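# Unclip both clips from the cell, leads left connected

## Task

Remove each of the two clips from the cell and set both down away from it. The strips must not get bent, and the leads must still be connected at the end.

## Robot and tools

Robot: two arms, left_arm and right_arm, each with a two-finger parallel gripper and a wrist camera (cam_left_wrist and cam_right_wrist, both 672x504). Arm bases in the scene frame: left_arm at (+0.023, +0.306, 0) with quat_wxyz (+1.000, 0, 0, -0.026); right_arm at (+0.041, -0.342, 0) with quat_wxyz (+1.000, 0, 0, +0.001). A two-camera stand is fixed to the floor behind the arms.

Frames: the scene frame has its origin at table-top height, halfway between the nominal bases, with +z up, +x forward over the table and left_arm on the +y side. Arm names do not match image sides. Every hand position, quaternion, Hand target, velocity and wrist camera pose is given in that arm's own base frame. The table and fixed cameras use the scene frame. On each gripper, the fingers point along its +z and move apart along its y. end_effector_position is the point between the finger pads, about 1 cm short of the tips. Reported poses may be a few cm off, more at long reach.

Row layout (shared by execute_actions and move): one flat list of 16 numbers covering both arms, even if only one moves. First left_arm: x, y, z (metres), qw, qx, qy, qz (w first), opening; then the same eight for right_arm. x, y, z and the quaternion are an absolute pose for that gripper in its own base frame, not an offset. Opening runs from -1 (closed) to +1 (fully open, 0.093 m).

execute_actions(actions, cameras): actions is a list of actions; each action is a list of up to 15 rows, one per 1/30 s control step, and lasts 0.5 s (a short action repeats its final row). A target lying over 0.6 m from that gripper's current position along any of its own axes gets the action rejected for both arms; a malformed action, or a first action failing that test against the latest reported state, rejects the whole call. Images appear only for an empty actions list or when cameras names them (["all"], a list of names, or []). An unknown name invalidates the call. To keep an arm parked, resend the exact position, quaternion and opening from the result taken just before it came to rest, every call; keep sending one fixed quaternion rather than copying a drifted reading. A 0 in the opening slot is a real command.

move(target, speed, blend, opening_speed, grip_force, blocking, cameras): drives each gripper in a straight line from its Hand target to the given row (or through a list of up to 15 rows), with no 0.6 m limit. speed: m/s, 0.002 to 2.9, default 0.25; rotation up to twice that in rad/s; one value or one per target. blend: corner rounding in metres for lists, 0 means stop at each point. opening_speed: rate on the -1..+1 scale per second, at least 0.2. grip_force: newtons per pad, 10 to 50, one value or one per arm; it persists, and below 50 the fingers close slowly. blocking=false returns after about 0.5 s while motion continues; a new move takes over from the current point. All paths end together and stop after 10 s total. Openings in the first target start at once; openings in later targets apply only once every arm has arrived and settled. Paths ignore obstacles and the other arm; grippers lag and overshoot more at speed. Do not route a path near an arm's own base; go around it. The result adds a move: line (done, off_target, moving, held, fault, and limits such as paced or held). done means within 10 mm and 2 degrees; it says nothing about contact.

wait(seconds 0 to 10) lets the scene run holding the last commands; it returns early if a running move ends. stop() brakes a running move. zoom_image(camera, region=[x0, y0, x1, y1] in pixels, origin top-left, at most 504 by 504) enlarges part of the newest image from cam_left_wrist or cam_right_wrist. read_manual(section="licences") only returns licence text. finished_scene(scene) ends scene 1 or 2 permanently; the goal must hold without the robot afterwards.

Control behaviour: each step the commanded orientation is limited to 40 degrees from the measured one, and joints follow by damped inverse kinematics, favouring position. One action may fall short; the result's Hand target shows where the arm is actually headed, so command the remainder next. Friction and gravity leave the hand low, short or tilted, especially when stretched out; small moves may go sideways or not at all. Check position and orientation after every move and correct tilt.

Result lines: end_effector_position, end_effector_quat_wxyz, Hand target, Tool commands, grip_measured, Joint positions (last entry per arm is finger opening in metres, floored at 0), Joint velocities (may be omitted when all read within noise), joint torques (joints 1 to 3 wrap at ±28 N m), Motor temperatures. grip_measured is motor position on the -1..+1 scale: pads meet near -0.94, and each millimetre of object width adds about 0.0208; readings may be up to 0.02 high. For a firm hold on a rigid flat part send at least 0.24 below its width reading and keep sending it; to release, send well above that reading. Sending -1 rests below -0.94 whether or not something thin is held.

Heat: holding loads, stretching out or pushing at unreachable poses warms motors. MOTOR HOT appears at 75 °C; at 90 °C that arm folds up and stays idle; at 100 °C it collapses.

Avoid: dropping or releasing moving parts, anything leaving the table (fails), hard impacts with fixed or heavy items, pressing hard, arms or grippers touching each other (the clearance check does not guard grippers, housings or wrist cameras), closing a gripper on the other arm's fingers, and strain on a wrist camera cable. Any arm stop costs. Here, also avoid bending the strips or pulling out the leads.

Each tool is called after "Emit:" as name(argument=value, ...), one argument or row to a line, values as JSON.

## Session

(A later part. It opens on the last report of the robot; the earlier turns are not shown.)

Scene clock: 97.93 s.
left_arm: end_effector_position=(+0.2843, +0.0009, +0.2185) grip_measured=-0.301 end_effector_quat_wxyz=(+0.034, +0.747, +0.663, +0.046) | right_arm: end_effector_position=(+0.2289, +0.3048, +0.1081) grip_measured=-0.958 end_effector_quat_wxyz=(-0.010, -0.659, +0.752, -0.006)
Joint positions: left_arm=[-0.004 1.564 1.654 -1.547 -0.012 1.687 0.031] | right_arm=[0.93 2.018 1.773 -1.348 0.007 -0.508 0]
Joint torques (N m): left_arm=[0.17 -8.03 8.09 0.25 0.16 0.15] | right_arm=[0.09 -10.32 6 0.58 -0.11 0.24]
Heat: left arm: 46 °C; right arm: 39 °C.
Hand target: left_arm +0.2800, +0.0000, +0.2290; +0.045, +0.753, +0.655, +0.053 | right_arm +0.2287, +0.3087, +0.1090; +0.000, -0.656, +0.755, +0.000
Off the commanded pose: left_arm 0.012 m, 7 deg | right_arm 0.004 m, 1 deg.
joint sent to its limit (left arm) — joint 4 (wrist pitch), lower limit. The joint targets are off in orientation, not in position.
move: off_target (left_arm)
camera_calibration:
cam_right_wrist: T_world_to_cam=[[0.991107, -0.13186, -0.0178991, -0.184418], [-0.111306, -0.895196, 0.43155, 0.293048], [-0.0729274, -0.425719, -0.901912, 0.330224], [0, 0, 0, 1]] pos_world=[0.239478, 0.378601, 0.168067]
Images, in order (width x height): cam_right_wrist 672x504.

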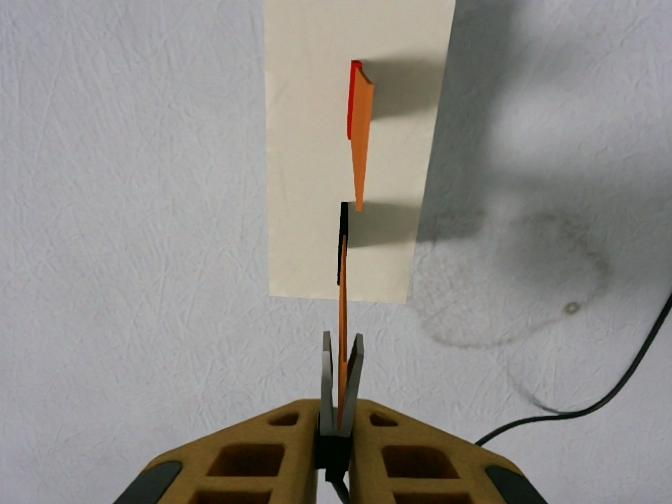

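Emit:
move(
  target=[
    [0.28,-0.0,0.23,0,0.7547,0.6561,0,-0.3,0.2275,0.296,0.111,0,-0.6561,0.7547,0,-1],
    [0.28,-0.0,0.23,0,0.7547,0.6561,0,-0.3,0.222,0.25,0.118,0,-0.6561,0.7547,0,-1],
  ],
  speed=0.05,
  blend=0.01,
  cameras=["cam_right_wrist"],
)

Scene clock: 104.47 s.
left_arm: end_effector_position=(+0.2843, +0.0009, +0.2185) grip_measured=-0.301 end_effector_quat_wxyz=(+0.034, +0.747, +0.663, +0.046) | right_arm: end_effector_position=(+0.2189, +0.2481, +0.1094) grip_measured=-0.967 end_effector_quat_wxyz=(-0.024, -0.652, +0.758, -0.007)
Joint positions: left_arm=[-0.004 1.564 1.654 -1.547 -0.012 1.687 0.031] | right_arm=[0.852 1.844 1.54 -1.317 0.007 -0.568 0]
Joint torques (N m): left_arm=[0.12 -8.05 7.98 0.25 0.18 0.15] | right_arm=[-0.81 -11.25 6.11 0.5 -0.12 0]
Heat: left arm: 46 °C; right arm: 39 °C.
Hand target: left_arm +0.2800, +0.0000, +0.2290; +0.045, +0.753, +0.655, +0.053 | right_arm +0.2214, +0.2499, +0.1183; -0.001, -0.654, +0.757, +0.000
Off the commanded pose: left_arm 0.012 m, 7 deg | right_arm 0.009 m, 3 deg.
joint sent to its limit (left arm) — joint 4 (wrist pitch), lower limit. The joint targets are off in orientation, not in position.
move: off_target (left_arm, right_arm)
camera_calibration:
cam_right_wrist: T_world_to_cam=[[0.987959, -0.150735, -0.0348815, -0.174728], [-0.118792, -0.883468, 0.453181, 0.237008], [-0.0991268, -0.443581, -0.890736, 0.315447], [0, 0, 0, 1]] pos_world=[0.232048, 0.322977, 0.167477]
Images, in order (width x height): cam_right_wrist 672x504.

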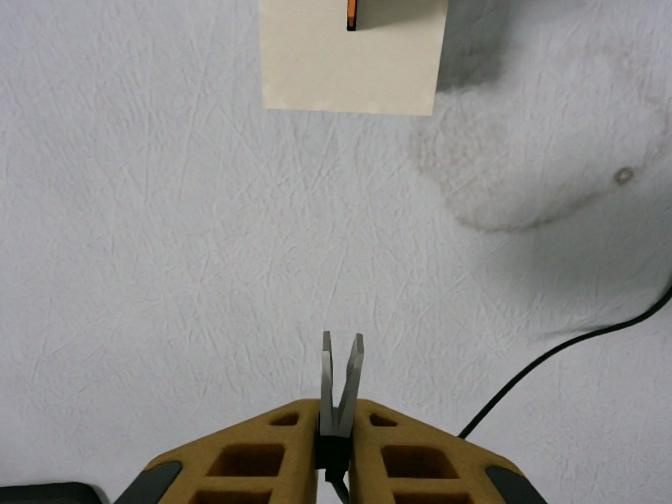

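Emit:
move(
  target=[
    [0.28,-0.0,0.23,0,0.7547,0.6561,0,-0.3,0.235,0.175,0.10,0,-0.6561,0.7547,0,-1],
    [0.28,-0.0,0.23,0,0.7547,0.6561,0,-0.3,0.24,0.17,0.04,0,-0.6561,0.7547,0,-1],
  ],
  speed=0.12,
  blend=0.02,
)

Emit:
move(
  target=[0.28,-0.0,0.23,0,0.7547,0.6561,0,-0.3,0.24,0.17,0.016,0,-0.6561,0.7547,0,-1],
  speed=0.05,
  cameras=["cam_right_wrist"],
)

Emit:
move(
  target=[0.28,-0.0,0.23,0,0.7547,0.6561,0,-0.3,0.24,0.17,0.009,0,-0.6561,0.7547,0,-1],
  speed=0.03,
)

Scene clock: 110.40 s.
left_arm: end_effector_position=(+0.2843, +0.0009, +0.2185) grip_measured=-0.301 end_effector_quat_wxyz=(+0.034, +0.747, +0.663, +0.046) | right_arm: end_effector_position=(+0.2356, +0.1678, +0.0424) grip_measured=-0.967 end_effector_quat_wxyz=(-0.009, -0.654, +0.756, -0.003)
Joint positions: left_arm=[-0.004 1.564 1.654 -1.547 -0.012 1.687 0.031] | right_arm=[0.623 1.714 1.109 -0.983 0.007 -0.803 0]
Joint torques (N m): left_arm=[0.14 -8.01 8.02 0.24 0.17 0.15] | right_arm=[-0.9 -6.39 6.04 0.57 -0.16 -0.02]
Heat: left arm: 46 °C; right arm: 39 °C.
Hand target: left_arm +0.2800, +0.0000, +0.2290; +0.045, +0.753, +0.655, +0.053 | right_arm +0.2388, +0.1698, +0.0404; +0.000, -0.656, +0.755, +0.001
Off the commanded pose: left_arm 0.012 m, 7 deg | right_arm 0.005 m, 1 deg.
joint sent to its limit (left arm) — joint 4 (wrist pitch), lower limit. The joint targets are off in orientation, not in position.
move: off_target (left_arm)

Scene clock: 112.57 s.
left_arm: end_effector_position=(+0.2843, +0.0009, +0.2185) grip_measured=-0.301 end_effector_quat_wxyz=(+0.034, +0.747, +0.663, +0.046) | right_arm: end_effector_position=(+0.2369, +0.1687, +0.0187) grip_measured=-0.967 end_effector_quat_wxyz=(-0.007, -0.654, +0.756, -0.003)
Joint positions: left_arm=[-0.004 1.564 1.654 -1.547 -0.012 1.687 0.031] | right_arm=[0.623 1.754 1.054 -0.884 0.007 -0.803 0]
Joint torques (N m): left_arm=[0.12 -8.03 7.99 0.25 0.16 0.14] | right_arm=[-0.9 -6.34 5.67 0.62 -0.13 -0.01]
Heat: left arm: 46 °C; right arm: 39 °C.
Hand target: left_arm +0.2800, +0.0000, +0.2290; +0.045, +0.753, +0.655, +0.053 | right_arm +0.2397, +0.1698, +0.0159; +0.000, -0.656, +0.755, +0.000
Off the commanded pose: left_arm 0.012 m, 7 deg | right_arm 0.004 m, 1 deg.
joint sent to its limit (left arm) — joint 4 (wrist pitch), lower limit. The joint targets are off in orientation, not in position.
move: off_target (left_arm)
camera_calibration:
cam_right_wrist: T_world_to_cam=[[0.989414, -0.143923, -0.0186236, -0.209453], [-0.122474, -0.896936, 0.42486, 0.213761], [-0.0778511, -0.418081, -0.905068, 0.192122], [0, 0, 0, 1]] pos_world=[0.248372, 0.241908, 0.0791637]
Images, in order (width x height): cam_right_wrist 672x504.

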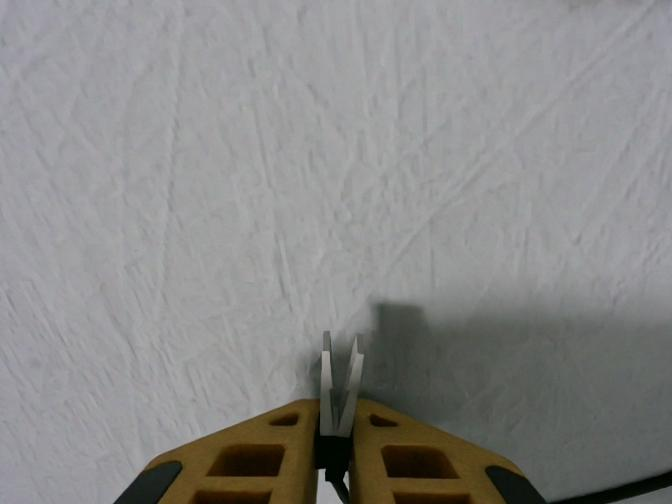

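Scene clock: 115.40 s.
left_arm: end_effector_position=(+0.2843, +0.0009, +0.2185) grip_measured=-0.301 end_effector_quat_wxyz=(+0.034, +0.747, +0.663, +0.046) | right_arm: end_effector_position=(+0.2369, +0.1687, +0.0153) grip_measured=-0.967 end_effector_quat_wxyz=(-0.007, -0.655, +0.756, -0.003)
Joint positions: left_arm=[-0.004 1.564 1.654 -1.547 -0.012 1.687 0.031] | right_arm=[0.623 1.76 1.046 -0.871 0.007 -0.804 0]
Joint torques (N m): left_arm=[0.13 -8.09 8.01 0.25 0.18 0.14] | right_arm=[-0.87 -5.7 5.01 0.78 -0.13 -0.01]
Heat: left arm: 46 °C; right arm: 39 °C.
Hand target: left_arm +0.2800, +0.0000, +0.2290; +0.045, +0.753, +0.655, +0.053 | right_arm +0.2397, +0.1698, +0.0090; -0.001, -0.656, +0.754, +0.000
Off the commanded pose: left_arm 0.012 m, 7 deg | right_arm 0.007 m, 1 deg.
joint sent to its limit (left arm) — joint 4 (wrist pitch), lower limit. The joint targets are off in orientation, not in position.
move: off_target (left_arm)

Emit:
move(
  target=[0.28,-0.0,0.23,0,0.7547,0.6561,0,-0.3,0.24,0.17,0.0095,0,-0.6561,0.7547,0,-0.3],
  opening_speed=0.4,
)

Emit:
move(
  target=[
    [0.28,-0.0,0.23,0,0.7547,0.6561,0,-0.3,0.24,0.17,0.07,0,-0.6561,0.7547,0,-0.3],
    [0.28,-0.0,0.23,0,0.7547,0.6561,0,-0.3,0.24,0.11,0.22,0,-0.6561,0.7547,0,-0.3],
  ],
  speed=[0.06,0.25],
  blend=0.01,
  cameras=["cam_right_wrist"],
)

Emit:
move(
  target=[0.27,-0.2,0.24,0,0.7547,0.6561,0,-0.3,0.24,0.0,0.22,0,-0.6561,0.7547,0,-0.3],
  cameras=["all"],
)

Scene clock: 121.47 s.
left_arm: end_effector_position=(+0.2843, +0.0009, +0.2185) grip_measured=-0.301 end_effector_quat_wxyz=(+0.034, +0.747, +0.663, +0.046) | right_arm: end_effector_position=(+0.2263, +0.1701, +0.0160) grip_measured=-0.302 end_effector_quat_wxyz=(-0.021, -0.657, +0.753, +0.014)
Joint positions: left_arm=[-0.004 1.564 1.654 -1.547 -0.012 1.687 0.031] | right_arm=[0.631 1.758 1.046 -0.903 -0.023 -0.804 0.031]
Joint torques (N m): left_arm=[0.13 -8.08 7.99 0.24 0.16 0.16] | right_arm=[-0.87 -5.85 5.15 1.01 0.11 0]
Heat: left arm: 46 °C; right arm: 39 °C.
Hand target: left_arm +0.2800, +0.0000, +0.2290; +0.045, +0.753, +0.655, +0.053 | right_arm +0.2373, +0.1727, +0.0106; +0.000, -0.659, +0.752, +0.004
Off the commanded pose: left_arm 0.012 m, 7 deg | right_arm 0.015 m, 3 deg.
joint sent to its limit (left arm) — joint 4 (wrist pitch), lower limit. The joint targets are off in orientation, not in position.
move: off_target (left_arm, right_arm)

Scene clock: 124.27 s.
left_arm: end_effector_position=(+0.2843, +0.0009, +0.2185) grip_measured=-0.301 end_effector_quat_wxyz=(+0.034, +0.747, +0.663, +0.046) | right_arm: end_effector_position=(+0.2431, +0.1105, +0.2079) grip_measured=-0.302 end_effector_quat_wxyz=(+0.025, -0.650, +0.759, -0.009)
Joint positions: left_arm=[-0.004 1.564 1.654 -1.547 -0.012 1.687 0.031] | right_arm=[0.428 1.542 1.594 -1.569 0.003 -0.988 0.031]
Joint torques (N m): left_arm=[0.06 -8.05 8.05 0.26 0.17 0.14] | right_arm=[-0.8 -6.72 9.29 0.29 -0.03 -0.01]
Heat: left arm: 46 °C; right arm: 39 °C.
Hand target: left_arm +0.2800, +0.0000, +0.2290; +0.045, +0.753, +0.655, +0.053 | right_arm +0.2431, +0.1083, +0.2185; +0.038, -0.652, +0.757, -0.014
Off the commanded pose: left_arm 0.012 m, 7 deg | right_arm 0.013 m, 3 deg.
joint sent to its limit (left arm) — joint 4 (wrist pitch), lower limit. The joint targets are off in orientation, not in position.
joint sent to its limit (right arm) — joint 4 (wrist pitch), lower limit. The joint targets are off in position and orientation.
move: off_target (left_arm, right_arm)
camera_calibration:
cam_right_wrist: T_world_to_cam=[[0.987666, -0.153157, 0.0325546, -0.229652], [-0.153764, -0.909468, 0.386296, 0.0989905], [-0.0295565, -0.386537, -0.9218, 0.327746], [0, 0, 0, 1]] pos_world=[0.251727, 0.181542, 0.271353]
Images, in order (width x height): cam_right_wrist 672x504.

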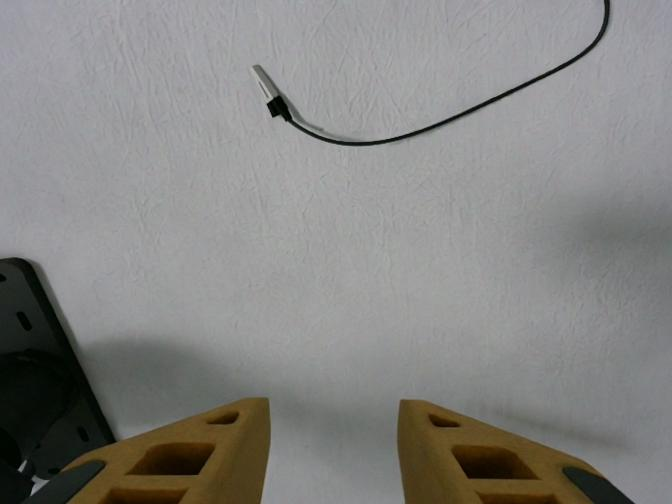

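Scene clock: 126.27 s.
left_arm: end_effector_position=(+0.2688, -0.1962, +0.2352) grip_measured=-0.301 end_effector_quat_wxyz=(+0.086, +0.759, +0.645, +0.028) | right_arm: end_effector_position=(+0.2467, +0.0004, +0.2168) grip_measured=-0.302 end_effector_quat_wxyz=(+0.035, -0.652, +0.757, -0.032)
Joint positions: left_arm=[-0.639 1.713 1.875 -1.553 -0.016 1.095 0.031] | right_arm=[0.003 1.439 1.534 -1.57 0.003 -1.419 0.031]
Joint torques (N m): left_arm=[-0.02 -6.17 9.28 0.5 0.12 -0.24] | right_arm=[-0.72 -6.48 6 0.36 -0.16 -0.01]
Heat: left arm: 46 °C; right arm: 39 °C.
Hand target: left_arm +0.2708, -0.1982, +0.2390; +0.089, +0.753, +0.651, +0.026 | right_arm +0.2394, +0.0006, +0.2192; +0.037, -0.655, +0.754, -0.029
Off the commanded pose: left_arm 0.006 m, 10 deg | right_arm 0.007 m, 5 deg.
joint sent to its limit (left arm) — joint 4 (wrist pitch), lower limit. The joint targets are off in orientation, not in position.
joint sent to its limit (right arm) — joint 4 (wrist pitch), lower limit. The joint targets are off in orientation, not in position.
move: off_target (left_arm, right_arm)
camera_calibration:
cam_left_wrist: T_world_to_cam=[[-0.975539, 0.135736, -0.172913, 0.32981], [0.0633917, 0.926884, 0.369957, 0.113233], [0.210486, 0.349946, -0.912816, 0.316902], [0, 0, 0, 1]] pos_world=[0.247861, -0.26062, 0.30441]
cam_right_wrist: T_world_to_cam=[[0.985873, -0.14686, 0.0805372, -0.260274], [-0.166915, -0.901371, 0.399587, -0.00367052], [0.0139105, -0.407385, -0.91315, 0.280942], [0, 0, 0, 1]] pos_world=[0.252076, 0.0729193, 0.278971]

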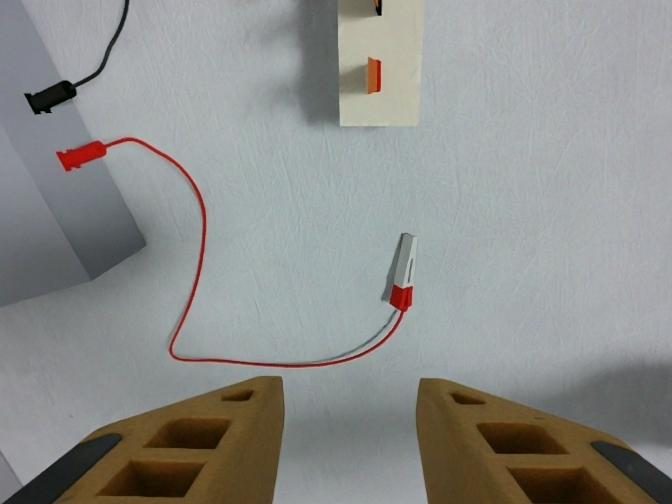

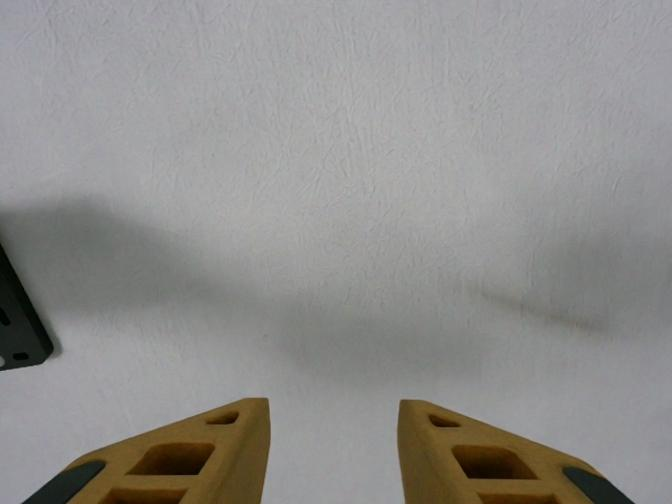

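Emit:
finished_scene(
  scene=2,
)

The scene is finished: the task was done.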